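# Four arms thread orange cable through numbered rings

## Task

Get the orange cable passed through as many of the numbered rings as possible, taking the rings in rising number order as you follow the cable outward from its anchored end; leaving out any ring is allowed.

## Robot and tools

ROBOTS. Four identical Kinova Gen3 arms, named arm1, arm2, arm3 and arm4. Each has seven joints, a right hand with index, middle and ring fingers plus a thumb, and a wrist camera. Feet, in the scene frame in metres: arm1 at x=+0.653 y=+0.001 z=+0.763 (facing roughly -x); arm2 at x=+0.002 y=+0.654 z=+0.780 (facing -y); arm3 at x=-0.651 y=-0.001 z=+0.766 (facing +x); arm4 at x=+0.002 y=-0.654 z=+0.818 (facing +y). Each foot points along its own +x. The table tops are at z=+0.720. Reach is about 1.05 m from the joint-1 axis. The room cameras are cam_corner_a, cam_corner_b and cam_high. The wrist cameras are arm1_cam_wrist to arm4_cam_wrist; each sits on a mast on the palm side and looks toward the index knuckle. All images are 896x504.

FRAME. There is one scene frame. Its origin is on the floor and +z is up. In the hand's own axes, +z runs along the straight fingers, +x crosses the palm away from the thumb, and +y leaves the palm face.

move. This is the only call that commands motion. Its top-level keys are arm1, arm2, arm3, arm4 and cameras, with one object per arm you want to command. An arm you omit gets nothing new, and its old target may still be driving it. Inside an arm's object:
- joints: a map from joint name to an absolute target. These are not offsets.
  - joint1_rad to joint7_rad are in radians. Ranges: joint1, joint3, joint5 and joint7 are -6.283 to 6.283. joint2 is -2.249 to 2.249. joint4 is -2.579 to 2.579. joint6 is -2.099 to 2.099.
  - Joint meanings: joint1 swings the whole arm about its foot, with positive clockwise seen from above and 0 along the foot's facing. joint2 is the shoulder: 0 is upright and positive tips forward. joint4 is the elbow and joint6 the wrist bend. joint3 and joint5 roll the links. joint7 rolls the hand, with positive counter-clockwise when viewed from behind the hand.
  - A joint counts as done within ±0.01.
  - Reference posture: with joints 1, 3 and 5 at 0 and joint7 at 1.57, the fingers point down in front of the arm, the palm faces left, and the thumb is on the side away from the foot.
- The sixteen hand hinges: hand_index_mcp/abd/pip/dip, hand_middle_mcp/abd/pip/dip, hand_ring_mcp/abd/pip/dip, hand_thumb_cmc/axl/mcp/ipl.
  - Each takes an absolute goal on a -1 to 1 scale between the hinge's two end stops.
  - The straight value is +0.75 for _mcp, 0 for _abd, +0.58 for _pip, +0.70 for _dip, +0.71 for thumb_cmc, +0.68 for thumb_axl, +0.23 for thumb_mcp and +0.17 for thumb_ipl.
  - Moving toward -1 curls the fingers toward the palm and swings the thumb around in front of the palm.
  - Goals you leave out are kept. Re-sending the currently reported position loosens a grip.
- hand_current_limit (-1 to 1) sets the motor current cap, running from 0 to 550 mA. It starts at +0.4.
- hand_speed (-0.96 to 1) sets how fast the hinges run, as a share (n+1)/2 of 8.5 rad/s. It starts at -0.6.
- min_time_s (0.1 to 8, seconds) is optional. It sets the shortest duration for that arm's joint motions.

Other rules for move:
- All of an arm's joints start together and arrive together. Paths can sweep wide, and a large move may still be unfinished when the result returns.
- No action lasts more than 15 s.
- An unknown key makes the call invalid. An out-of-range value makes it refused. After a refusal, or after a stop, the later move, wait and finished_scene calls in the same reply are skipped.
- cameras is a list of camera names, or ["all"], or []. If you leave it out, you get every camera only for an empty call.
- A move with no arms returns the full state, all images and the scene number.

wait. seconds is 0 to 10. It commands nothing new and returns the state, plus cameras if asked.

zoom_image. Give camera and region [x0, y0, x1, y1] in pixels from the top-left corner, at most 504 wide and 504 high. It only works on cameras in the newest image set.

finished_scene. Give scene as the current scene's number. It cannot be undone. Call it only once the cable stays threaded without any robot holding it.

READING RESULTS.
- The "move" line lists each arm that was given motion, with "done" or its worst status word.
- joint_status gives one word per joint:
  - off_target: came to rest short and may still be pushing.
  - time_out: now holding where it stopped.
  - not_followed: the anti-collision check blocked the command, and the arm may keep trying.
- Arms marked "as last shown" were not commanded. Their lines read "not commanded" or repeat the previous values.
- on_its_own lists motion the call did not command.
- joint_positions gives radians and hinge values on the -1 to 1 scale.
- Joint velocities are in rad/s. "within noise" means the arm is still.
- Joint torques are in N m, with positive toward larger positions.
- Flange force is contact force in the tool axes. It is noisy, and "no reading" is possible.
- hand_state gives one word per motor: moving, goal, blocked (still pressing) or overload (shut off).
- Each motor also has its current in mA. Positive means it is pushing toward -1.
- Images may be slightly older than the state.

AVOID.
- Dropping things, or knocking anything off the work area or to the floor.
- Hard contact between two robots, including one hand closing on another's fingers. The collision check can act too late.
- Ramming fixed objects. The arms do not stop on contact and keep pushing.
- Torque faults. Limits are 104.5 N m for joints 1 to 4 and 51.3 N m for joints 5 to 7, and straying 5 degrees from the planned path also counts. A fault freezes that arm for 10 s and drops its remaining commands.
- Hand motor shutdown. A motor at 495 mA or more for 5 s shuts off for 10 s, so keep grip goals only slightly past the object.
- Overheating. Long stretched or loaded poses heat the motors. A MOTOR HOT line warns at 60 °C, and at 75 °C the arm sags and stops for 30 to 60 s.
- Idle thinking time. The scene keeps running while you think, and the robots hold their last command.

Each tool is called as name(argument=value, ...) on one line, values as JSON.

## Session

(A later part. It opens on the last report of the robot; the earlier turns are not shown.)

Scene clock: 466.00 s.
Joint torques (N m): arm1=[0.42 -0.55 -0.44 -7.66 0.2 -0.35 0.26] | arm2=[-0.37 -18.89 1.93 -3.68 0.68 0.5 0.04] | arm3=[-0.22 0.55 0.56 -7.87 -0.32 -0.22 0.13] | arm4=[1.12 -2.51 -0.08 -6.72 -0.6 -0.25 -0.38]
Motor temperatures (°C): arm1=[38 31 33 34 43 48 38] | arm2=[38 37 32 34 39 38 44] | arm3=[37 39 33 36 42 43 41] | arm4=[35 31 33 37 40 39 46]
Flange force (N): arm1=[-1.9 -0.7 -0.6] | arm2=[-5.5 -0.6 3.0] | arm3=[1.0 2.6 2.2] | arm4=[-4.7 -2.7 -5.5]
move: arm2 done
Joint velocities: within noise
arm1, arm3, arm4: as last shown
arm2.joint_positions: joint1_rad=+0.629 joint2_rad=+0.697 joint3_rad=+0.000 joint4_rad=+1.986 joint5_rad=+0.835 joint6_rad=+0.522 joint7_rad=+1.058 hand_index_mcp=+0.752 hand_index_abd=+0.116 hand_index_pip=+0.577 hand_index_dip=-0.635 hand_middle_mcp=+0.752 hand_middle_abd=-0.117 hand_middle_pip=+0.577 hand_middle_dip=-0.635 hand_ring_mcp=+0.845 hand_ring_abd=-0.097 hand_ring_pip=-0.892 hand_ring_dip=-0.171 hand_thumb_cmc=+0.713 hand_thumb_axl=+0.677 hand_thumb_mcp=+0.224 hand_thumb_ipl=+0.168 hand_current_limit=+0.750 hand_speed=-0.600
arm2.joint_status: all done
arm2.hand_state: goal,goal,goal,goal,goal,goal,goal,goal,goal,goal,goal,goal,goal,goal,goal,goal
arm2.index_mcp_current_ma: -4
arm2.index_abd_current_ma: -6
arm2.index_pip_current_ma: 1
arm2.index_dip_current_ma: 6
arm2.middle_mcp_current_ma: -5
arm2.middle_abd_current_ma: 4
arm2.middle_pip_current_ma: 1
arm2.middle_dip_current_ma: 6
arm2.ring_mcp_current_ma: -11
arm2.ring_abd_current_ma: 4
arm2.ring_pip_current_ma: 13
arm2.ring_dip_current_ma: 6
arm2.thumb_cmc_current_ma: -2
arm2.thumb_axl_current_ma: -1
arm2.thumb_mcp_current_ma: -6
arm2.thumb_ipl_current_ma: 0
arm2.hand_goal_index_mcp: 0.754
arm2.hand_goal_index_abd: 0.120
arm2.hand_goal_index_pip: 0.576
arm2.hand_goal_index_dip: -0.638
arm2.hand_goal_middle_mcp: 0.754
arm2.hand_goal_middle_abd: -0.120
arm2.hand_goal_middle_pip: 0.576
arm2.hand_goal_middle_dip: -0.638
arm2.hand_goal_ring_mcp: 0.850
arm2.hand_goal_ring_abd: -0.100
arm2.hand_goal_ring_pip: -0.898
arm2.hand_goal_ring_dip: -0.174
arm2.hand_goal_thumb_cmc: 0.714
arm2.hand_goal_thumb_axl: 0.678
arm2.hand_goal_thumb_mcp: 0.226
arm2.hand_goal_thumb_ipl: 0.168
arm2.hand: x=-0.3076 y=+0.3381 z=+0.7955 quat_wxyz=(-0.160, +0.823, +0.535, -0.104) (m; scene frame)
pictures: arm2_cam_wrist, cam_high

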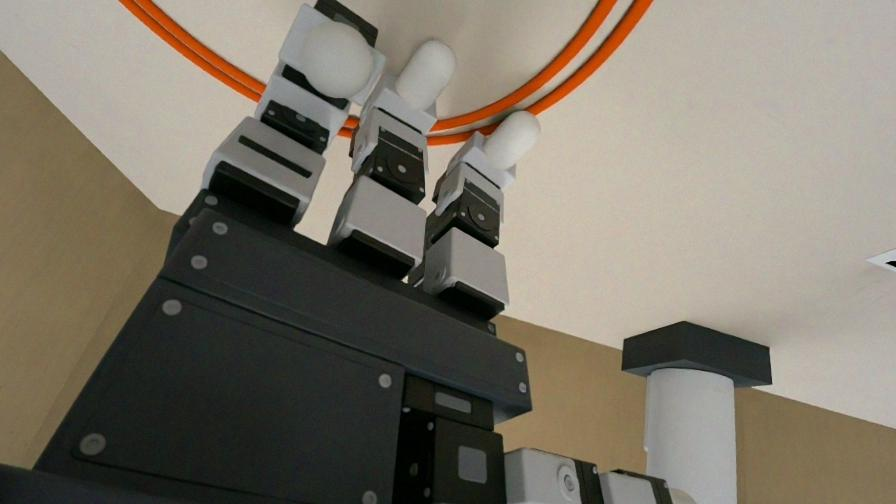

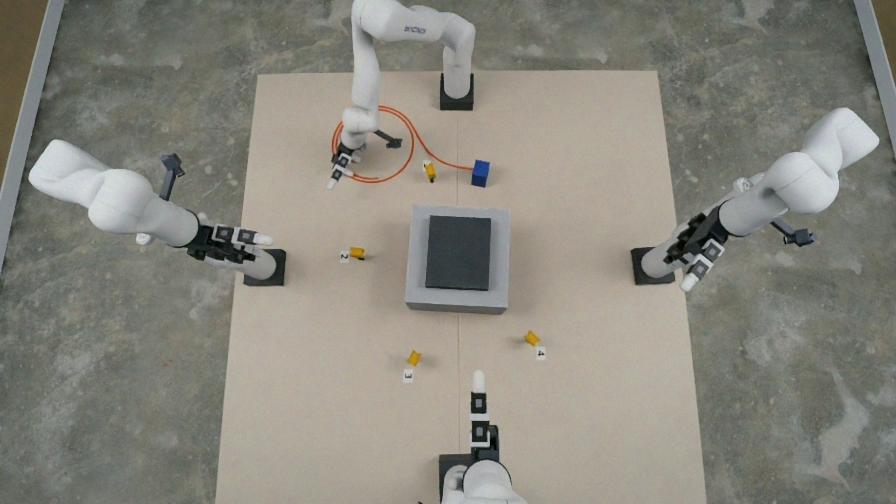

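move(arm2={"joints":{"joint1_rad":0.6294,"joint2_rad":0.7157,"joint4_rad":1.9883,"joint5_rad":0.8631,"joint6_rad":0.508,"joint7_rad":1.0261},"min_time_s":0.6}, cameras=["arm2_cam_wrist","cam_high"])

zoom_image(camera="arm2_cam_wrist", region=[340, 0, 620, 180])

zoom_image(camera="cam_high", region=[310, 130, 390, 200])

Scene clock: 493.97 s.
Joint torques (N m): arm1=[0.4 -0.58 -0.42 -7.75 0.18 -0.34 0.27] | arm2=[-0.41 -18.89 1.92 -3.54 0.61 0.48 0.04] | arm3=[-0.23 0.58 0.56 -7.89 -0.32 -0.18 0.1] | arm4=[1.11 -2.47 -0.08 -6.72 -0.6 -0.25 -0.38]
Motor temperatures (°C): arm1=[38 31 33 34 43 48 38] | arm2=[38 38 32 34 39 38 44] | arm3=[37 39 33 36 42 43 41] | arm4=[35 31 33 37 40 39 46]
Flange force (N): arm1=[-1.9 -0.6 -0.2] | arm2=[-5.4 -0.7 2.7] | arm3=[1.1 2.5 2.5] | arm4=[-4.6 -2.7 -5.5]
move: arm2 done
Joint velocities: within noise
arm1, arm3, arm4: as last shown
arm2.joint_positions: joint1_rad=+0.629 joint2_rad=+0.716 joint3_rad=+0.000 joint4_rad=+1.988 joint5_rad=+0.863 joint6_rad=+0.508 joint7_rad=+1.026 hand_index_mcp=+0.752 hand_index_abd=+0.116 hand_index_pip=+0.577 hand_index_dip=-0.637 hand_middle_mcp=+0.752 hand_middle_abd=-0.117 hand_middle_pip=+0.577 hand_middle_dip=-0.635 hand_ring_mcp=+0.845 hand_ring_abd=-0.097 hand_ring_pip=-0.892 hand_ring_dip=-0.171 hand_thumb_cmc=+0.713 hand_thumb_axl=+0.677 hand_thumb_mcp=+0.224 hand_thumb_ipl=+0.168 hand_current_limit=+0.750 hand_speed=-0.600
arm2.joint_status: all done
arm2.hand_state: goal,goal,goal,goal,goal,goal,goal,goal,goal,goal,goal,goal,goal,goal,goal,goal
arm2.index_mcp_current_ma: -4
arm2.index_abd_current_ma: -6
arm2.index_pip_current_ma: 1
arm2.index_dip_current_ma: 2
arm2.middle_mcp_current_ma: -5
arm2.middle_abd_current_ma: 4
arm2.middle_pip_current_ma: 1
arm2.middle_dip_current_ma: 6
arm2.ring_mcp_current_ma: -11
arm2.ring_abd_current_ma: 4
arm2.ring_pip_current_ma: 13
arm2.ring_dip_current_ma: 6
arm2.thumb_cmc_current_ma: -2
arm2.thumb_axl_current_ma: -1
arm2.thumb_mcp_current_ma: -6
arm2.thumb_ipl_current_ma: 0
arm2.hand_goal_index_mcp: 0.754
arm2.hand_goal_index_abd: 0.120
arm2.hand_goal_index_pip: 0.576
arm2.hand_goal_index_dip: -0.638
arm2.hand_goal_middle_mcp: 0.754
arm2.hand_goal_middle_abd: -0.120
arm2.hand_goal_middle_pip: 0.576
arm2.hand_goal_middle_dip: -0.638
arm2.hand_goal_ring_mcp: 0.850
arm2.hand_goal_ring_abd: -0.100
arm2.hand_goal_ring_pip: -0.898
arm2.hand_goal_ring_dip: -0.174
arm2.hand_goal_thumb_cmc: 0.714
arm2.hand_goal_thumb_axl: 0.678
arm2.hand_goal_thumb_mcp: 0.226
arm2.hand_goal_thumb_ipl: 0.168
arm2.hand: x=-0.3075 y=+0.3381 z=+0.7874 quat_wxyz=(-0.160, +0.823, +0.535, -0.104) (m; scene frame)
pictures: arm2_cam_wrist, cam_high

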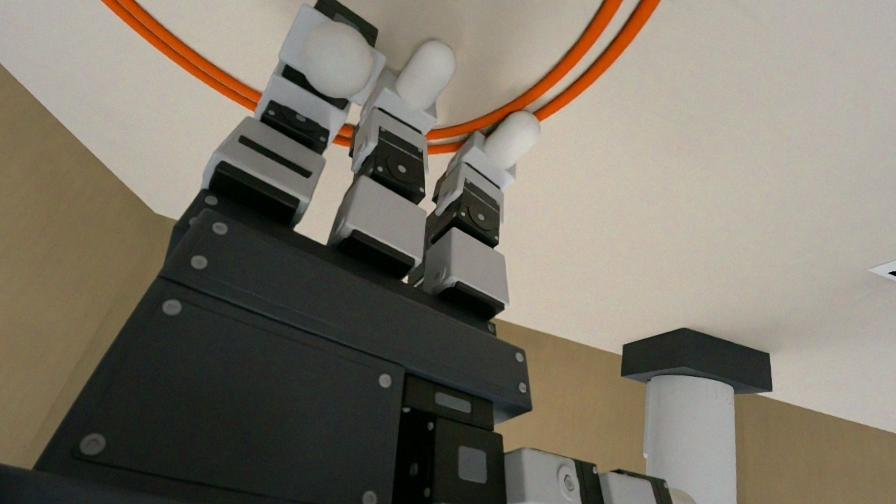

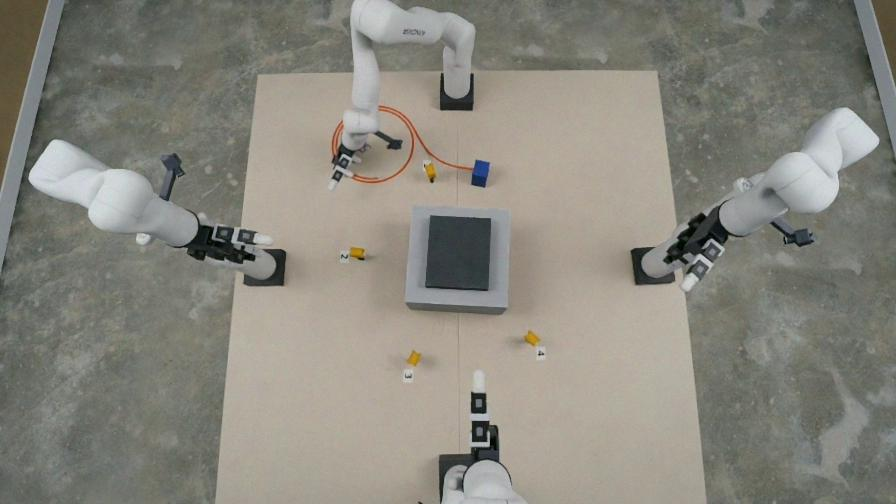

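Scaled by 1.800 from the camera's 896x504 image, which has a finer 1280x720 frame.

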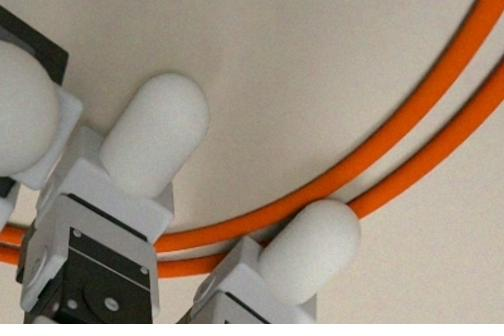

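Scaled by 6.300 from the camera's 896x504 image, which has a finer 1280x720 frame.

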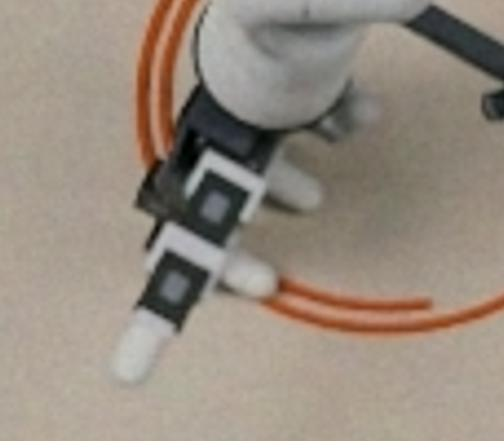

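move(arm2={"joints":{"joint1_rad":0.6294,"joint2_rad":0.7239,"joint4_rad":1.9893,"joint5_rad":0.8756,"joint6_rad":0.502,"joint7_rad":1.0116},"min_time_s":0.5}, cameras=["arm2_cam_wrist","cam_high"])

zoom_image(camera="arm2_cam_wrist", region=[340, 0, 620, 180])

Scene clock: 552.50 s.
Joint torques (N m): arm1=[0.38 -0.54 -0.42 -7.71 0.21 -0.33 0.27] | arm2=[-1.43 -15.53 0.44 -2.46 0.3 -0.25 0.24] | arm3=[-0.28 0.62 0.54 -7.92 -0.34 -0.24 0.06] | arm4=[1.12 -2.51 -0.07 -6.69 -0.59 -0.27 -0.38]
Motor temperatures (°C): arm1=[38 31 33 34 43 48 38] | arm2=[38 38 32 34 39 38 44] | arm3=[37 39 33 36 42 43 41] | arm4=[35 31 33 37 40 39 46]
Flange force (N): arm1=[-1.9 -0.6 -0.3] | arm2=[-4.3 -5.1 -3.8] | arm3=[1.3 2.3 2.5] | arm4=[-4.7 -2.7 -5.7]
move: arm2 done
Joint velocities: within noise
arm1, arm3, arm4: as last shown
arm2.joint_positions: joint1_rad=+0.629 joint2_rad=+0.724 joint3_rad=+0.000 joint4_rad=+1.989 joint5_rad=+0.876 joint6_rad=+0.502 joint7_rad=+1.012 hand_index_mcp=+0.767 hand_index_abd=+0.116 hand_index_pip=+0.556 hand_index_dip=-0.677 hand_middle_mcp=+0.752 hand_middle_abd=-0.117 hand_middle_pip=+0.577 hand_middle_dip=-0.635 hand_ring_mcp=+0.845 hand_ring_abd=-0.097 hand_ring_pip=-0.892 hand_ring_dip=-0.171 hand_thumb_cmc=+0.713 hand_thumb_axl=+0.677 hand_thumb_mcp=+0.224 hand_thumb_ipl=+0.168 hand_current_limit=+0.750 hand_speed=-0.600
arm2.joint_status: all done
arm2.hand_state: goal,goal,blocked,blocked,goal,goal,goal,goal,goal,goal,goal,goal,goal,goal,goal,goal
arm2.index_mcp_current_ma: 35
arm2.index_abd_current_ma: -6
arm2.index_pip_current_ma: -56
arm2.index_dip_current_ma: -124
arm2.middle_mcp_current_ma: -5
arm2.middle_abd_current_ma: 4
arm2.middle_pip_current_ma: 1
arm2.middle_dip_current_ma: 6
arm2.ring_mcp_current_ma: -11
arm2.ring_abd_current_ma: 4
arm2.ring_pip_current_ma: 13
arm2.ring_dip_current_ma: 6
arm2.thumb_cmc_current_ma: -2
arm2.thumb_axl_current_ma: -1
arm2.thumb_mcp_current_ma: -6
arm2.thumb_ipl_current_ma: 0
arm2.hand_goal_index_mcp: 0.754
arm2.hand_goal_index_abd: 0.120
arm2.hand_goal_index_pip: 0.576
arm2.hand_goal_index_dip: -0.638
arm2.hand_goal_middle_mcp: 0.754
arm2.hand_goal_middle_abd: -0.120
arm2.hand_goal_middle_pip: 0.576
arm2.hand_goal_middle_dip: -0.638
arm2.hand_goal_ring_mcp: 0.850
arm2.hand_goal_ring_abd: -0.100
arm2.hand_goal_ring_pip: -0.898
arm2.hand_goal_ring_dip: -0.174
arm2.hand_goal_thumb_cmc: 0.714
arm2.hand_goal_thumb_axl: 0.678
arm2.hand_goal_thumb_mcp: 0.226
arm2.hand_goal_thumb_ipl: 0.168
arm2.hand: x=-0.3075 y=+0.3381 z=+0.7839 quat_wxyz=(-0.160, +0.823, +0.535, -0.104) (m; scene frame)
pictures: arm2_cam_wrist, cam_high

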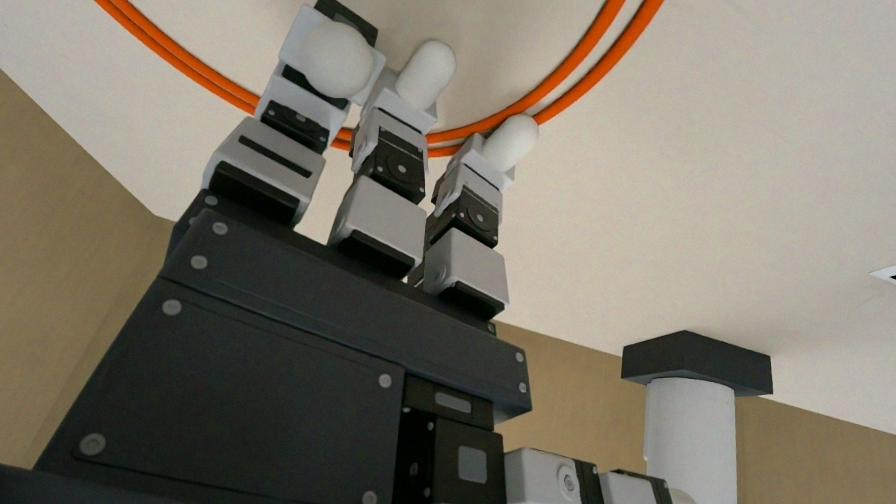

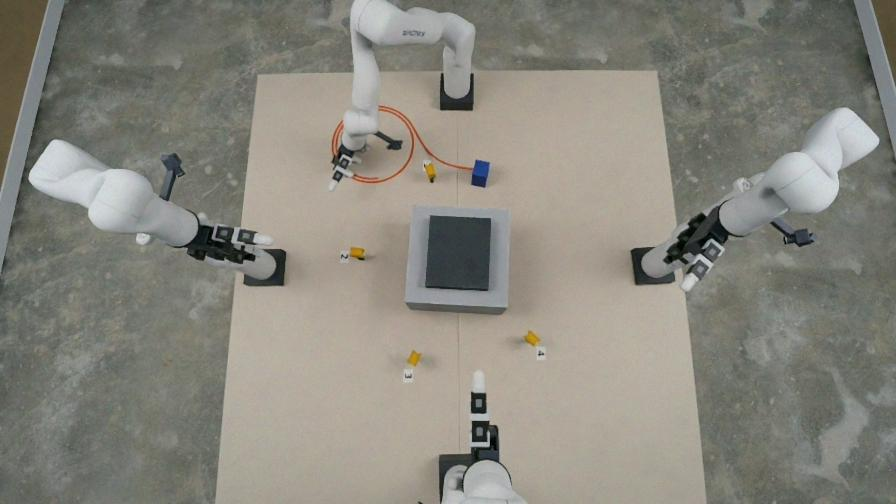

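Scaled by 1.800 from the camera's 896x504 image, which has a finer 1280x720 frame.

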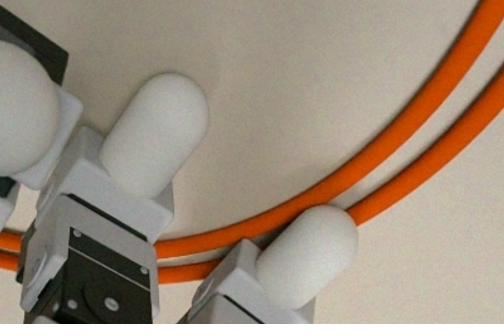

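move(arm2={"joints":{"joint1_rad":0.691,"joint2_rad":0.6735,"joint4_rad":2.1572,"joint5_rad":1.3408,"joint6_rad":0.3186,"joint7_rad":0.9235},"min_time_s":1.5}, cameras=["arm2_cam_wrist","cam_high"])

zoom_image(camera="cam_high", region=[310, 110, 410, 200])

Scene clock: 561.73 s.
Joint torques (N m): arm1=[0.37 -0.58 -0.4 -7.7 0.18 -0.32 0.28] | arm2=[-0.6 -14.28 1.31 -0.3 0.3 0.42 0.27] | arm3=[-0.25 0.56 0.66 -7.91 -0.36 -0.2 0.07] | arm4=[1.13 -2.51 -0.1 -6.68 -0.6 -0.28 -0.39]
Motor temperatures (°C): arm1=[38 31 33 34 43 48 38] | arm2=[38 38 32 34 39 38 44] | arm3=[37 39 33 36 42 43 41] | arm4=[35 31 33 37 40 39 46]
Flange force (N): arm1=[-2.0 -0.5 -0.4] | arm2=no reading | arm3=[1.0 2.7 2.5] | arm4=[-4.7 -2.9 -5.8]
move: arm2 done
Joint velocities: within noise
arm1, arm3, arm4: as last shown
arm2.joint_positions: joint1_rad=+0.691 joint2_rad=+0.673 joint3_rad=+0.000 joint4_rad=+2.157 joint5_rad=+1.341 joint6_rad=+0.319 joint7_rad=+0.923 hand_index_mcp=+0.770 hand_index_abd=+0.129 hand_index_pip=+0.562 hand_index_dip=-0.667 hand_middle_mcp=+0.752 hand_middle_abd=-0.117 hand_middle_pip=+0.577 hand_middle_dip=-0.635 hand_ring_mcp=+0.845 hand_ring_abd=-0.097 hand_ring_pip=-0.892 hand_ring_dip=-0.171 hand_thumb_cmc=+0.713 hand_thumb_axl=+0.677 hand_thumb_mcp=+0.224 hand_thumb_ipl=+0.168 hand_current_limit=+0.750 hand_speed=-0.600
arm2.joint_status: all done
arm2.hand_state: goal,goal,goal,blocked,goal,goal,goal,goal,goal,goal,goal,goal,goal,goal,goal,goal
arm2.index_mcp_current_ma: 46
arm2.index_abd_current_ma: 19
arm2.index_pip_current_ma: -36
arm2.index_dip_current_ma: -87
arm2.middle_mcp_current_ma: -5
arm2.middle_abd_current_ma: 4
arm2.middle_pip_current_ma: 1
arm2.middle_dip_current_ma: 6
arm2.ring_mcp_current_ma: -11
arm2.ring_abd_current_ma: 4
arm2.ring_pip_current_ma: 13
arm2.ring_dip_current_ma: 6
arm2.thumb_cmc_current_ma: -2
arm2.thumb_axl_current_ma: -1
arm2.thumb_mcp_current_ma: -6
arm2.thumb_ipl_current_ma: 0
arm2.hand_goal_index_mcp: 0.754
arm2.hand_goal_index_abd: 0.120
arm2.hand_goal_index_pip: 0.576
arm2.hand_goal_index_dip: -0.638
arm2.hand_goal_middle_mcp: 0.754
arm2.hand_goal_middle_abd: -0.120
arm2.hand_goal_middle_pip: 0.576
arm2.hand_goal_middle_dip: -0.638
arm2.hand_goal_ring_mcp: 0.850
arm2.hand_goal_ring_abd: -0.100
arm2.hand_goal_ring_pip: -0.898
arm2.hand_goal_ring_dip: -0.174
arm2.hand_goal_thumb_cmc: 0.714
arm2.hand_goal_thumb_axl: 0.678
arm2.hand_goal_thumb_mcp: 0.226
arm2.hand_goal_thumb_ipl: 0.168
arm2.hand: x=-0.2882 y=+0.3799 z=+0.7840 quat_wxyz=(-0.139, +0.718, +0.670, -0.130) (m; scene frame)
pictures: arm2_cam_wrist, cam_high

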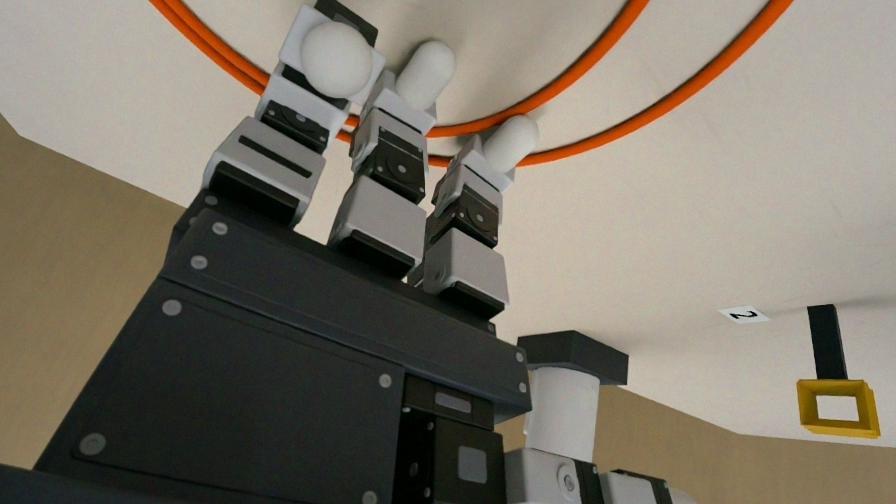

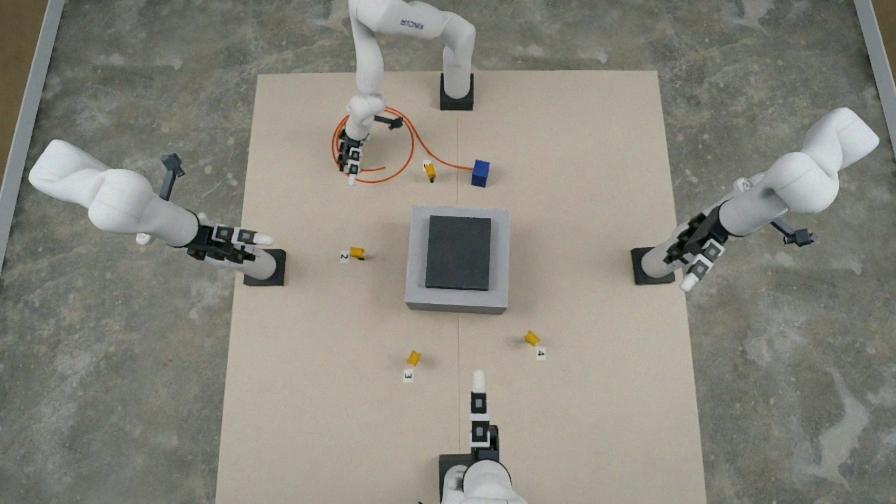

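Scaled by 5.040 from the camera's 896x504 image, which has a finer 1280x720 frame.

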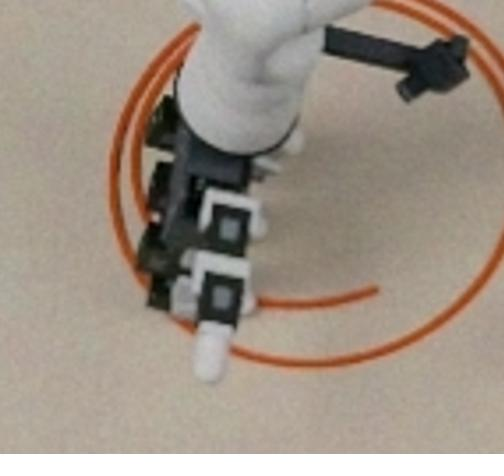

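move(arm2={"joints":{"joint1_rad":0.8139,"joint2_rad":0.6431,"joint4_rad":2.2787,"joint5_rad":2.2028,"joint6_rad":0.2126,"joint7_rad":0.5039},"min_time_s":1.8}, cameras=["arm2_cam_wrist","cam_high"])

zoom_image(camera="cam_high", region=[310, 100, 420, 200])

Scene clock: 567.90 s.
Joint torques (N m): arm1=[0.39 -0.55 -0.42 -7.71 0.2 -0.32 0.27] | arm2=[-0.28 -13.23 1.59 0.2 0.35 0.05 0.32] | arm3=[-0.21 0.66 0.6 -7.89 -0.36 -0.24 0.13] | arm4=[1.14 -2.5 -0.11 -6.72 -0.57 -0.25 -0.37]
Motor temperatures (°C): arm1=[38 31 33 34 43 48 38] | arm2=[38 38 32 34 39 38 44] | arm3=[37 39 33 36 42 43 41] | arm4=[35 31 33 37 40 39 46]
Flange force (N): arm1=[-1.9 -0.6 -0.3] | arm2=[1.1 1.5 5.9] | arm3=[1.3 2.7 2.4] | arm4=[-4.6 -2.8 -5.5]
move: arm2 done
Joint velocities: within noise
arm1, arm3, arm4: as last shown
arm2.joint_positions: joint1_rad=+0.814 joint2_rad=+0.643 joint3_rad=+0.000 joint4_rad=+2.279 joint5_rad=+2.203 joint6_rad=+0.213 joint7_rad=+0.504 hand_index_mcp=+0.772 hand_index_abd=+0.128 hand_index_pip=+0.566 hand_index_dip=-0.668 hand_middle_mcp=+0.752 hand_middle_abd=-0.117 hand_middle_pip=+0.577 hand_middle_dip=-0.635 hand_ring_mcp=+0.845 hand_ring_abd=-0.097 hand_ring_pip=-0.892 hand_ring_dip=-0.171 hand_thumb_cmc=+0.713 hand_thumb_axl=+0.677 hand_thumb_mcp=+0.224 hand_thumb_ipl=+0.168 hand_current_limit=+0.750 hand_speed=-0.600
arm2.joint_status: all done
arm2.hand_state: goal,goal,goal,blocked,goal,goal,goal,goal,goal,goal,goal,goal,goal,goal,goal,goal
arm2.index_mcp_current_ma: 53
arm2.index_abd_current_ma: 15
arm2.index_pip_current_ma: -24
arm2.index_dip_current_ma: -93
arm2.middle_mcp_current_ma: -5
arm2.middle_abd_current_ma: 4
arm2.middle_pip_current_ma: 1
arm2.middle_dip_current_ma: 6
arm2.ring_mcp_current_ma: -11
arm2.ring_abd_current_ma: 4
arm2.ring_pip_current_ma: 13
arm2.ring_dip_current_ma: 6
arm2.thumb_cmc_current_ma: -2
arm2.thumb_axl_current_ma: -1
arm2.thumb_mcp_current_ma: -6
arm2.thumb_ipl_current_ma: 0
arm2.hand_goal_index_mcp: 0.754
arm2.hand_goal_index_abd: 0.120
arm2.hand_goal_index_pip: 0.576
arm2.hand_goal_index_dip: -0.638
arm2.hand_goal_middle_mcp: 0.754
arm2.hand_goal_middle_abd: -0.120
arm2.hand_goal_middle_pip: 0.576
arm2.hand_goal_middle_dip: -0.638
arm2.hand_goal_ring_mcp: 0.850
arm2.hand_goal_ring_abd: -0.100
arm2.hand_goal_ring_pip: -0.898
arm2.hand_goal_ring_dip: -0.174
arm2.hand_goal_thumb_cmc: 0.714
arm2.hand_goal_thumb_axl: 0.678
arm2.hand_goal_thumb_mcp: 0.226
arm2.hand_goal_thumb_ipl: 0.168
arm2.hand: x=-0.2802 y=+0.4271 z=+0.7839 quat_wxyz=(-0.114, +0.591, +0.784, -0.152) (m; scene frame)
pictures: arm2_cam_wrist, cam_high

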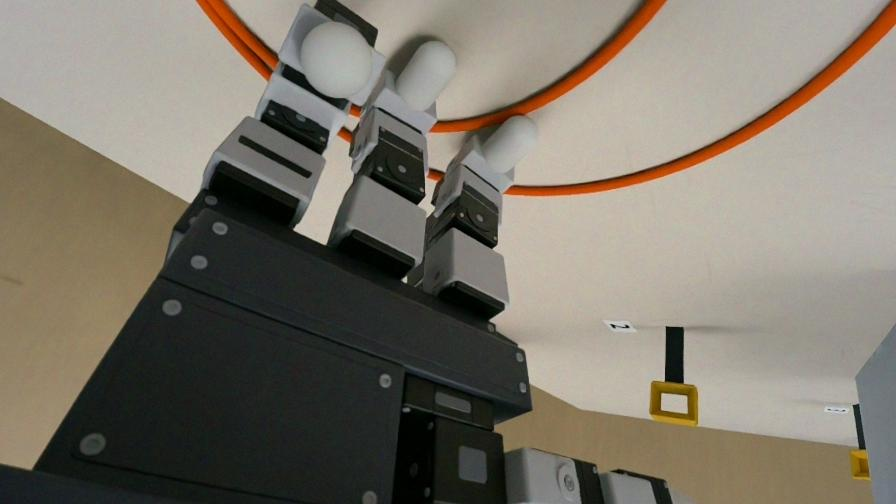

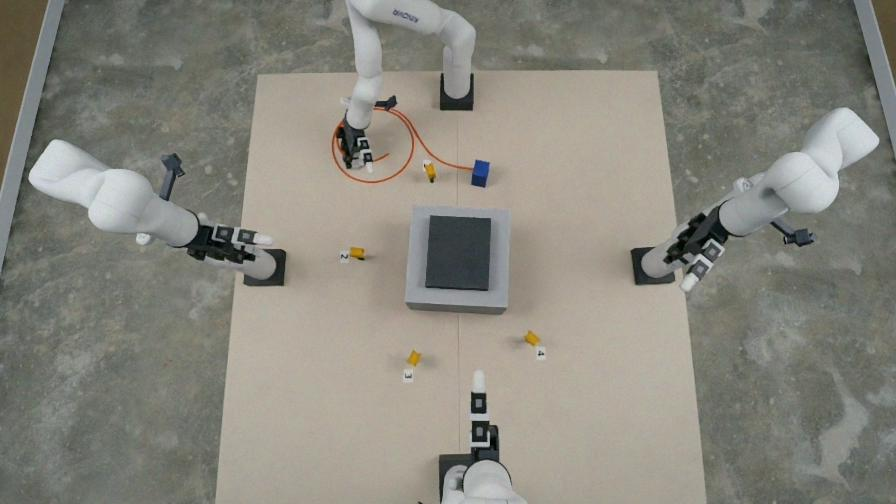

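Scaled by 4.582 from the camera's 896x504 image, which has a finer 1280x720 frame.

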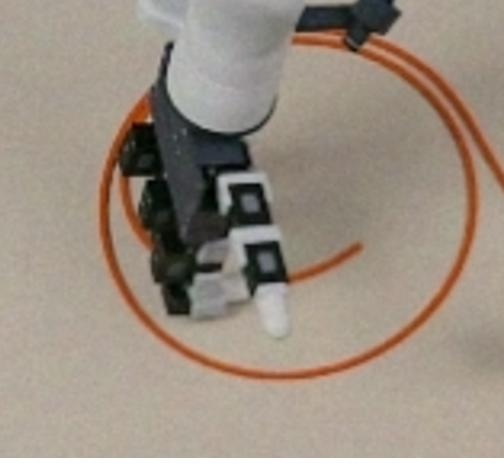

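move(arm2={"joints":{"joint1_rad":0.8132,"joint2_rad":0.5241,"joint4_rad":2.2588,"joint5_rad":1.5004,"joint6_rad":0.1718,"joint7_rad":1.2176},"min_time_s":0.6})

move(arm2={"joints":{"joint1_rad":0.905,"joint2_rad":0.6444,"joint4_rad":1.8336,"joint5_rad":0.01,"joint6_rad":0.6649,"joint7_rad":2.4905},"min_time_s":1.2}, cameras=["arm2_cam_wrist","cam_high"])

zoom_image(camera="cam_high", region=[310, 100, 420, 200])

zoom_image(camera="arm2_cam_wrist", region=[340, 0, 620, 180])

Scene clock: 630.03 s.
Joint torques (N m): arm1=[0.42 -0.54 -0.42 -7.7 0.18 -0.3 0.25] | arm2=[-0.38 -15.92 1.46 -3.56 0.38 0.36 0.06] | arm3=[-0.19 0.56 0.61 -7.88 -0.33 -0.22 0.05] | arm4=[1.12 -2.52 -0.07 -6.71 -0.6 -0.23 -0.41]
Motor temperatures (°C): arm1=[38 31 33 34 43 48 38] | arm2=[38 39 32 34 39 38 44] | arm3=[37 39 33 36 42 43 41] | arm4=[35 31 33 37 40 39 46]
Flange force (N): arm1=[-1.9 -0.6 -0.3] | arm2=no reading | arm3=[1.1 2.5 2.3] | arm4=[-4.7 -2.8 -5.5]
move: arm2 done
Joint velocities: within noise
arm1.joint_positions: joint1_rad=-0.550 joint2_rad=-0.436 joint3_rad=-0.047 joint4_rad=+1.499 joint5_rad=+0.004 joint6_rad=+1.995 joint7_rad=+1.775 hand_index_mcp=+0.753 hand_index_abd=+0.000 hand_index_pip=+0.577 hand_index_dip=+0.696 hand_middle_mcp=+0.753 hand_middle_abd=+0.000 hand_middle_pip=+0.577 hand_middle_dip=+0.696 hand_ring_mcp=+0.753 hand_ring_abd=+0.000 hand_ring_pip=+0.577 hand_ring_dip=+0.696 hand_thumb_cmc=+0.714 hand_thumb_axl=+0.677 hand_thumb_mcp=+0.224 hand_thumb_ipl=+0.168 hand_current_limit=+0.400 hand_speed=-0.600
arm1.joint_status: not commanded
arm1.hand_state: goal,goal,goal,goal,goal,goal,goal,goal,goal,goal,overload,goal,goal,goal,goal,goal
arm1.index_mcp_current_ma: 0
arm1.index_abd_current_ma: 0
arm1.index_pip_current_ma: 0
arm1.index_dip_current_ma: 0
arm1.middle_mcp_current_ma: 0
arm1.middle_abd_current_ma: 0
arm1.middle_pip_current_ma: 0
arm1.middle_dip_current_ma: 0
arm1.ring_mcp_current_ma: 0
arm1.ring_abd_current_ma: 0
arm1.ring_pip_current_ma: 0
arm1.ring_dip_current_ma: 0
arm1.thumb_cmc_current_ma: 0
arm1.thumb_axl_current_ma: 0
arm1.thumb_mcp_current_ma: -2
arm1.thumb_ipl_current_ma: 0
arm1.hand_goal_index_mcp: 0.754
arm1.hand_goal_index_abd: 0.000
arm1.hand_goal_index_pip: 0.576
arm1.hand_goal_index_dip: 0.696
arm1.hand_goal_middle_mcp: 0.754
arm1.hand_goal_middle_abd: 0.000
arm1.hand_goal_middle_pip: 0.576
arm1.hand_goal_middle_dip: 0.696
arm1.hand_goal_ring_mcp: 0.754
arm1.hand_goal_ring_abd: 0.000
arm1.hand_goal_ring_pip: 0.576
arm1.hand_goal_ring_dip: 0.696
arm1.hand_goal_thumb_cmc: 0.714
arm1.hand_goal_thumb_axl: 0.678
arm1.hand_goal_thumb_mcp: 0.226
arm1.hand_goal_thumb_ipl: 0.168
arm1.hand: x=+0.5862 y=-0.1235 z=+1.2802 quat_wxyz=(+0.004, +0.911, +0.409, -0.040) (m; scene frame)
arm2.joint_positions: joint1_rad=+0.813 joint2_rad=+0.524 joint3_rad=+0.000 joint4_rad=+2.259 joint5_rad=+1.500 joint6_rad=+0.172 joint7_rad=+1.218 hand_index_mcp=+0.752 hand_index_abd=+0.123 hand_index_pip=+0.571 hand_index_dip=-0.640 hand_middle_mcp=+0.752 hand_middle_abd=-0.117 hand_middle_pip=+0.577 hand_middle_dip=-0.635 hand_ring_mcp=+0.845 hand_ring_abd=-0.097 hand_ring_pip=-0.892 hand_ring_dip=-0.171 hand_thumb_cmc=+0.713 hand_thumb_axl=+0.677 hand_thumb_mcp=+0.224 hand_thumb_ipl=+0.168 hand_current_limit=+0.750 hand_speed=-0.600
arm2.joint_status: all done
arm2.hand_state: goal,goal,goal,goal,goal,goal,goal,goal,goal,goal,goal,goal,goal,goal,goal,goal
arm2.index_mcp_current_ma: -3
arm2.index_abd_current_ma: 4
arm2.index_pip_current_ma: -9
arm2.index_dip_current_ma: -4
arm2.middle_mcp_current_ma: -5
arm2.middle_abd_current_ma: 4
arm2.middle_pip_current_ma: 1
arm2.middle_dip_current_ma: 6
arm2.ring_mcp_current_ma: -11
arm2.ring_abd_current_ma: 4
arm2.ring_pip_current_ma: 13
arm2.ring_dip_current_ma: 6
arm2.thumb_cmc_current_ma: -2
arm2.thumb_axl_current_ma: -1
arm2.thumb_mcp_current_ma: -6
arm2.thumb_ipl_current_ma: 0
arm2.hand_goal_index_mcp: 0.754
arm2.hand_goal_index_abd: 0.120
arm2.hand_goal_index_pip: 0.576
arm2.hand_goal_index_dip: -0.638
arm2.hand_goal_middle_mcp: 0.754
arm2.hand_goal_middle_abd: -0.120
arm2.hand_goal_middle_pip: 0.576
arm2.hand_goal_middle_dip: -0.638
arm2.hand_goal_ring_mcp: 0.850
arm2.hand_goal_ring_abd: -0.100
arm2.hand_goal_ring_pip: -0.898
arm2.hand_goal_ring_dip: -0.174
arm2.hand_goal_thumb_cmc: 0.714
arm2.hand_goal_thumb_axl: 0.678
arm2.hand_goal_thumb_mcp: 0.226
arm2.hand_goal_thumb_ipl: 0.168
arm2.hand: x=-0.2805 y=+0.4272 z=+0.8240 quat_wxyz=(-0.114, +0.591, +0.784, -0.152) (m; scene frame)
arm3, arm4: as last shown
pictures: none

Scene clock: 632.00 s.
Joint torques (N m): arm1=[0.42 -0.55 -0.41 -7.72 0.19 -0.32 0.28] | arm2=[-0.35 -19.26 1.31 -4.9 0.22 0.09 0.05] | arm3=[-0.34 0.68 0.56 -7.98 -0.35 -0.24 0.08] | arm4=[1.12 -2.56 -0.06 -6.68 -0.59 -0.26 -0.37]
Motor temperatures (°C): arm1=[38 31 33 34 43 48 38] | arm2=[38 39 32 34 39 38 44] | arm3=[37 39 33 36 42 43 41] | arm4=[35 31 33 37 40 39 46]
Flange force (N): arm1=[-1.9 -0.5 -0.3] | arm2=[-2.0 -3.9 4.2] | arm3=[1.5 2.5 2.7] | arm4=[-4.8 -2.7 -5.7]
move: arm2 done
Joint velocities: within noise
arm1: as last shown
arm2.joint_positions: joint1_rad=+0.905 joint2_rad=+0.644 joint3_rad=+0.000 joint4_rad=+1.834 joint5_rad=+0.010 joint6_rad=+0.665 joint7_rad=+2.490 hand_index_mcp=+0.752 hand_index_abd=+0.123 hand_index_pip=+0.573 hand_index_dip=-0.640 hand_middle_mcp=+0.751 hand_middle_abd=-0.117 hand_middle_pip=+0.577 hand_middle_dip=-0.635 hand_ring_mcp=+0.848 hand_ring_abd=-0.097 hand_ring_pip=-0.892 hand_ring_dip=-0.171 hand_thumb_cmc=+0.713 hand_thumb_axl=+0.677 hand_thumb_mcp=+0.224 hand_thumb_ipl=+0.168 hand_current_limit=+0.750 hand_speed=-0.600
arm2.joint_status: all done
arm2.hand_state: goal,goal,goal,goal,goal,goal,goal,goal,goal,goal,goal,goal,goal,goal,goal,goal
arm2.index_mcp_current_ma: -4
arm2.index_abd_current_ma: 4
arm2.index_pip_current_ma: -6
arm2.index_dip_current_ma: -3
arm2.middle_mcp_current_ma: -5
arm2.middle_abd_current_ma: 4
arm2.middle_pip_current_ma: 1
arm2.middle_dip_current_ma: 6
arm2.ring_mcp_current_ma: -5
arm2.ring_abd_current_ma: 4
arm2.ring_pip_current_ma: 13
arm2.ring_dip_current_ma: 5
arm2.thumb_cmc_current_ma: -2
arm2.thumb_axl_current_ma: -1
arm2.thumb_mcp_current_ma: -6
arm2.thumb_ipl_current_ma: 0
arm2.hand_goal_index_mcp: 0.754
arm2.hand_goal_index_abd: 0.120
arm2.hand_goal_index_pip: 0.576
arm2.hand_goal_index_dip: -0.638
arm2.hand_goal_middle_mcp: 0.754
arm2.hand_goal_middle_abd: -0.120
arm2.hand_goal_middle_pip: 0.576
arm2.hand_goal_middle_dip: -0.638
arm2.hand_goal_ring_mcp: 0.850
arm2.hand_goal_ring_abd: -0.100
arm2.hand_goal_ring_pip: -0.898
arm2.hand_goal_ring_dip: -0.174
arm2.hand_goal_thumb_cmc: 0.714
arm2.hand_goal_thumb_axl: 0.678
arm2.hand_goal_thumb_mcp: 0.226
arm2.hand_goal_thumb_ipl: 0.168
arm2.hand: x=-0.2863 y=+0.3853 z=+0.8525 quat_wxyz=(+0.000, +0.707, +0.707, +0.000) (m; scene frame)
arm3.joint_positions: joint1_rad=+0.472 joint2_rad=-0.395 joint3_rad=-0.036 joint4_rad=+1.473 joint5_rad=-0.050 joint6_rad=+2.061 joint7_rad=+1.824 hand_index_mcp=+0.753 hand_index_abd=+0.116 hand_index_pip=+0.577 hand_index_dip=+0.696 hand_middle_mcp=+0.753 hand_middle_abd=-0.116 hand_middle_pip=+0.577 hand_middle_dip=+0.696 hand_ring_mcp=+0.848 hand_ring_abd=-0.097 hand_ring_pip=-0.891 hand_ring_dip=-0.171 hand_thumb_cmc=+0.714 hand_thumb_axl=+0.677 hand_thumb_mcp=+0.224 hand_thumb_ipl=+0.168 hand_current_limit=+0.750 hand_speed=-0.600
arm3.joint_status: not commanded
arm3.hand_state: goal,goal,goal,goal,goal,goal,goal,goal,goal,goal,goal,goal,goal,goal,goal,goal
arm3.index_mcp_current_ma: 0
arm3.index_abd_current_ma: -1
arm3.index_pip_current_ma: 0
arm3.index_dip_current_ma: 0
arm3.middle_mcp_current_ma: 0
arm3.middle_abd_current_ma: 1
arm3.middle_pip_current_ma: 0
arm3.middle_dip_current_ma: 0
arm3.ring_mcp_current_ma: -1
arm3.ring_abd_current_ma: 1
arm3.ring_pip_current_ma: 4
arm3.ring_dip_current_ma: 1
arm3.thumb_cmc_current_ma: 0
arm3.thumb_axl_current_ma: 0
arm3.thumb_mcp_current_ma: -1
arm3.thumb_ipl_current_ma: 0
arm3.hand_goal_index_mcp: 0.754
arm3.hand_goal_index_abd: 0.120
arm3.hand_goal_index_pip: 0.576
arm3.hand_goal_index_dip: 0.696
arm3.hand_goal_middle_mcp: 0.754
arm3.hand_goal_middle_abd: -0.120
arm3.hand_goal_middle_pip: 0.576
arm3.hand_goal_middle_dip: 0.696
arm3.hand_goal_ring_mcp: 0.850
arm3.hand_goal_ring_abd: -0.100
arm3.hand_goal_ring_pip: -0.898
arm3.hand_goal_ring_dip: -0.174
arm3.hand_goal_thumb_cmc: 0.714
arm3.hand_goal_thumb_axl: 0.678
arm3.hand_goal_thumb_mcp: 0.226
arm3.hand_goal_thumb_ipl: 0.168
arm3.hand: x=-0.5150 y=+0.0211 z=+1.2898 quat_wxyz=(+0.007, +0.081, +0.997, +0.015) (m; scene frame)
arm4.joint_positions: joint1_rad=+0.181 joint2_rad=-0.351 joint3_rad=-0.031 joint4_rad=+1.429 joint5_rad=-0.012 joint6_rad=+1.974 joint7_rad=+1.684 hand_index_mcp=+0.753 hand_index_abd=+0.115 hand_index_pip=+0.577 hand_index_dip=+0.696 hand_middle_mcp=+0.753 hand_middle_abd=-0.117 hand_middle_pip=+0.577 hand_middle_dip=+0.696 hand_ring_mcp=+0.848 hand_ring_abd=-0.097 hand_ring_pip=-0.891 hand_ring_dip=-0.171 hand_thumb_cmc=+0.714 hand_thumb_axl=+0.677 hand_thumb_mcp=+0.224 hand_thumb_ipl=+0.168 hand_current_limit=+0.750 hand_speed=-0.600
arm4.joint_status: not commanded
arm4.hand_state: goal,goal,goal,goal,goal,goal,goal,goal,goal,goal,goal,goal,goal,goal,goal,goal
arm4.index_mcp_current_ma: 0
arm4.index_abd_current_ma: -2
arm4.index_pip_current_ma: 0
arm4.index_dip_current_ma: 0
arm4.middle_mcp_current_ma: 0
arm4.middle_abd_current_ma: 1
arm4.middle_pip_current_ma: 0
arm4.middle_dip_current_ma: 0
arm4.ring_mcp_current_ma: -1
arm4.ring_abd_current_ma: 1
arm4.ring_pip_current_ma: 5
arm4.ring_dip_current_ma: 1
arm4.thumb_cmc_current_ma: 0
arm4.thumb_axl_current_ma: 0
arm4.thumb_mcp_current_ma: -1
arm4.thumb_ipl_current_ma: 0
arm4.hand_goal_index_mcp: 0.754
arm4.hand_goal_index_abd: 0.120
arm4.hand_goal_index_pip: 0.576
arm4.hand_goal_index_dip: 0.696
arm4.hand_goal_middle_mcp: 0.754
arm4.hand_goal_middle_abd: -0.120
arm4.hand_goal_middle_pip: 0.576
arm4.hand_goal_middle_dip: 0.696
arm4.hand_goal_ring_mcp: 0.850
arm4.hand_goal_ring_abd: -0.100
arm4.hand_goal_ring_pip: -0.898
arm4.hand_goal_ring_dip: -0.174
arm4.hand_goal_thumb_cmc: 0.714
arm4.hand_goal_thumb_axl: 0.678
arm4.hand_goal_thumb_mcp: 0.226
arm4.hand_goal_thumb_ipl: 0.168
arm4.hand: x=-0.0445 y=-0.4776 z=+1.3488 quat_wxyz=(+0.036, -0.706, +0.706, +0.029) (m; scene frame)
pictures: arm2_cam_wrist, cam_high

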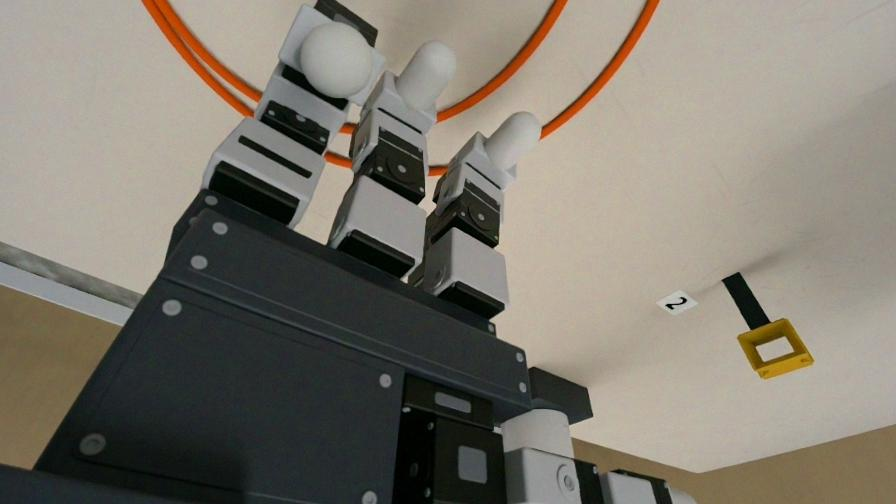

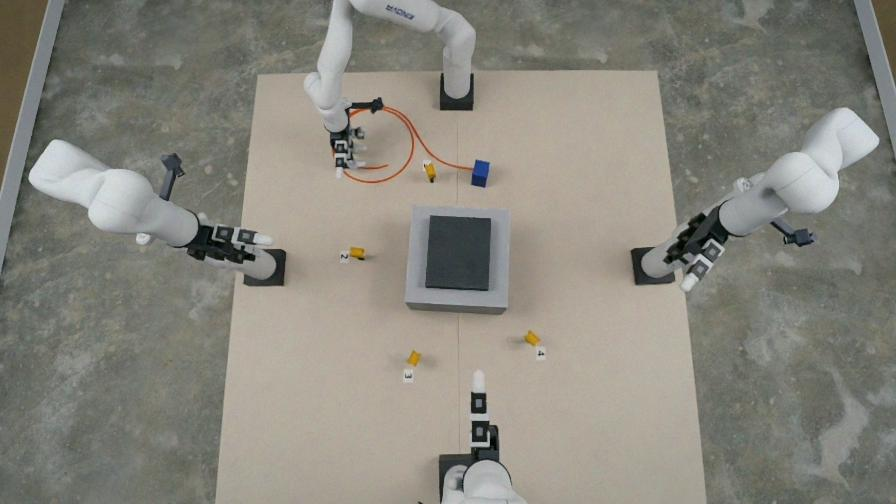

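Scaled by 4.582 from the camera's 896x504 image, which has a finer 1280x720 frame.

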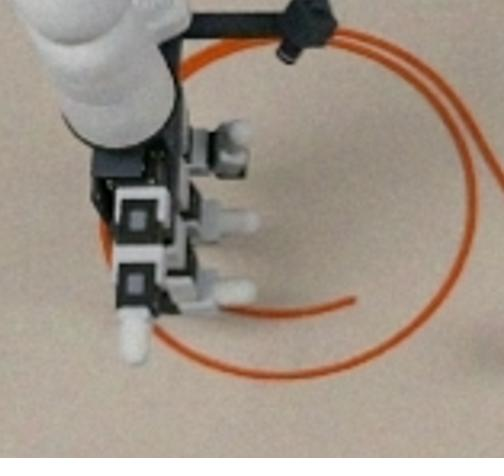

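Scaled by 1.800 from the camera's 896x504 image, which has a finer 1280x720 frame.

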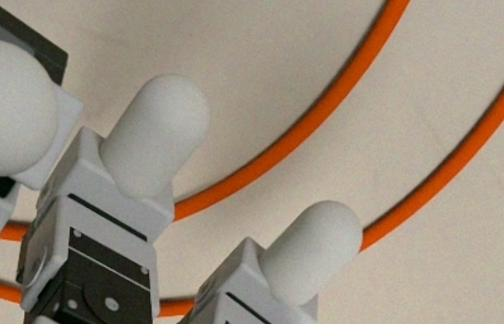

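move(arm2={"joints":{"joint1_rad":0.8095,"joint2_rad":0.6911,"joint4_rad":2.0282,"joint5_rad":0.4916,"joint6_rad":0.2929,"joint7_rad":2.0019},"min_time_s":1.0}, cameras=["arm2_cam_wrist","cam_high"])

zoom_image(camera="cam_high", region=[310, 100, 420, 200])

zoom_image(camera="arm2_cam_wrist", region=[340, 0, 620, 180])

Scene clock: 728.73 s.
Joint torques (N m): arm1=[0.4 -0.54 -0.42 -7.67 0.2 -0.33 0.26] | arm2=[-2.83 -14.96 -1.58 -2.24 -0.31 -0.9 -0.02] | arm3=[-0.27 0.56 0.58 -7.88 -0.29 -0.2 0.06] | arm4=[1.16 -2.53 -0.13 -6.69 -0.6 -0.26 -0.39]
Motor temperatures (°C): arm1=[38 31 33 34 43 48 38] | arm2=[38 39 32 34 39 38 44] | arm3=[37 39 33 36 42 43 41] | arm4=[35 31 33 37 40 39 46]
Flange force (N): arm1=[-1.9 -0.6 -0.5] | arm2=[2.3 -9.7 -3.9] | arm3=[1.1 2.5 2.3] | arm4=[-4.7 -3.0 -5.7]
move: arm2 done
Joint velocities: within noise
arm1, arm3, arm4: as last shown
arm2.joint_positions: joint1_rad=+0.810 joint2_rad=+0.691 joint3_rad=+0.000 joint4_rad=+2.028 joint5_rad=+0.492 joint6_rad=+0.293 joint7_rad=+2.002 hand_index_mcp=+0.762 hand_index_abd=+0.101 hand_index_pip=+0.566 hand_index_dip=-0.660 hand_middle_mcp=+0.760 hand_middle_abd=-0.145 hand_middle_pip=+0.571 hand_middle_dip=-0.656 hand_ring_mcp=+0.848 hand_ring_abd=-0.097 hand_ring_pip=-0.892 hand_ring_dip=-0.171 hand_thumb_cmc=+0.713 hand_thumb_axl=+0.677 hand_thumb_mcp=+0.224 hand_thumb_ipl=+0.168 hand_current_limit=+0.750 hand_speed=-0.600
arm2.joint_status: all done
arm2.hand_state: goal,goal,goal,blocked,goal,blocked,goal,goal,goal,goal,goal,goal,goal,goal,goal,goal
arm2.index_mcp_current_ma: 20
arm2.index_abd_current_ma: -44
arm2.index_pip_current_ma: -24
arm2.index_dip_current_ma: -62
arm2.middle_mcp_current_ma: 15
arm2.middle_abd_current_ma: -63
arm2.middle_pip_current_ma: -11
arm2.middle_dip_current_ma: -48
arm2.ring_mcp_current_ma: -4
arm2.ring_abd_current_ma: 4
arm2.ring_pip_current_ma: 13
arm2.ring_dip_current_ma: 5
arm2.thumb_cmc_current_ma: -2
arm2.thumb_axl_current_ma: -1
arm2.thumb_mcp_current_ma: -6
arm2.thumb_ipl_current_ma: 0
arm2.hand_goal_index_mcp: 0.754
arm2.hand_goal_index_abd: 0.120
arm2.hand_goal_index_pip: 0.576
arm2.hand_goal_index_dip: -0.638
arm2.hand_goal_middle_mcp: 0.754
arm2.hand_goal_middle_abd: -0.120
arm2.hand_goal_middle_pip: 0.576
arm2.hand_goal_middle_dip: -0.638
arm2.hand_goal_ring_mcp: 0.850
arm2.hand_goal_ring_abd: -0.100
arm2.hand_goal_ring_pip: -0.898
arm2.hand_goal_ring_dip: -0.174
arm2.hand_goal_thumb_cmc: 0.714
arm2.hand_goal_thumb_axl: 0.678
arm2.hand_goal_thumb_mcp: 0.226
arm2.hand_goal_thumb_ipl: 0.168
arm2.hand: x=-0.2876 y=+0.3850 z=+0.7904 quat_wxyz=(-0.071, +0.681, +0.724, -0.076) (m; scene frame)
pictures: arm2_cam_wrist, cam_high

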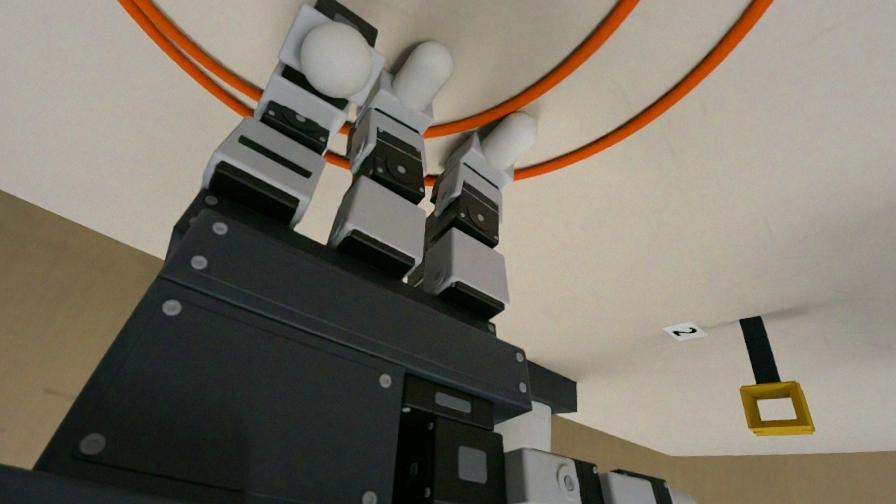

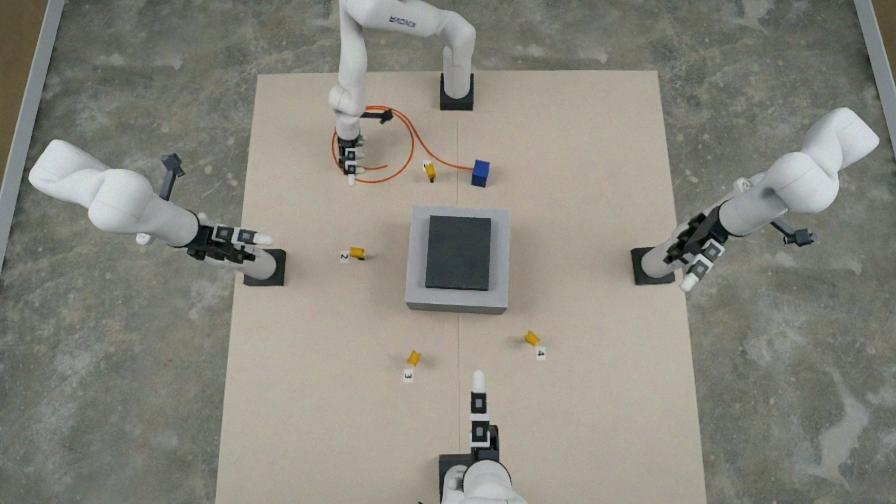

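Scaled by 4.582 from the camera's 896x504 image, which has a finer 1280x720 frame.

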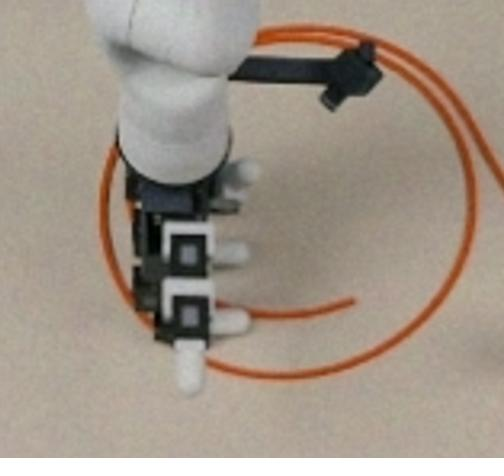

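Scaled by 1.800 from the camera's 896x504 image, which has a finer 1280x720 frame.

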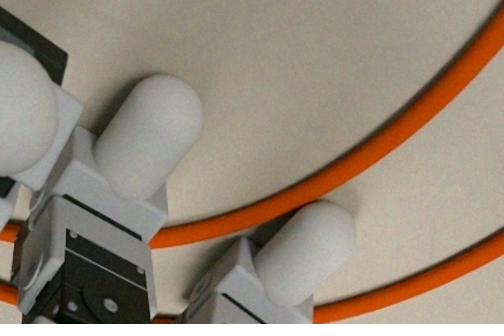

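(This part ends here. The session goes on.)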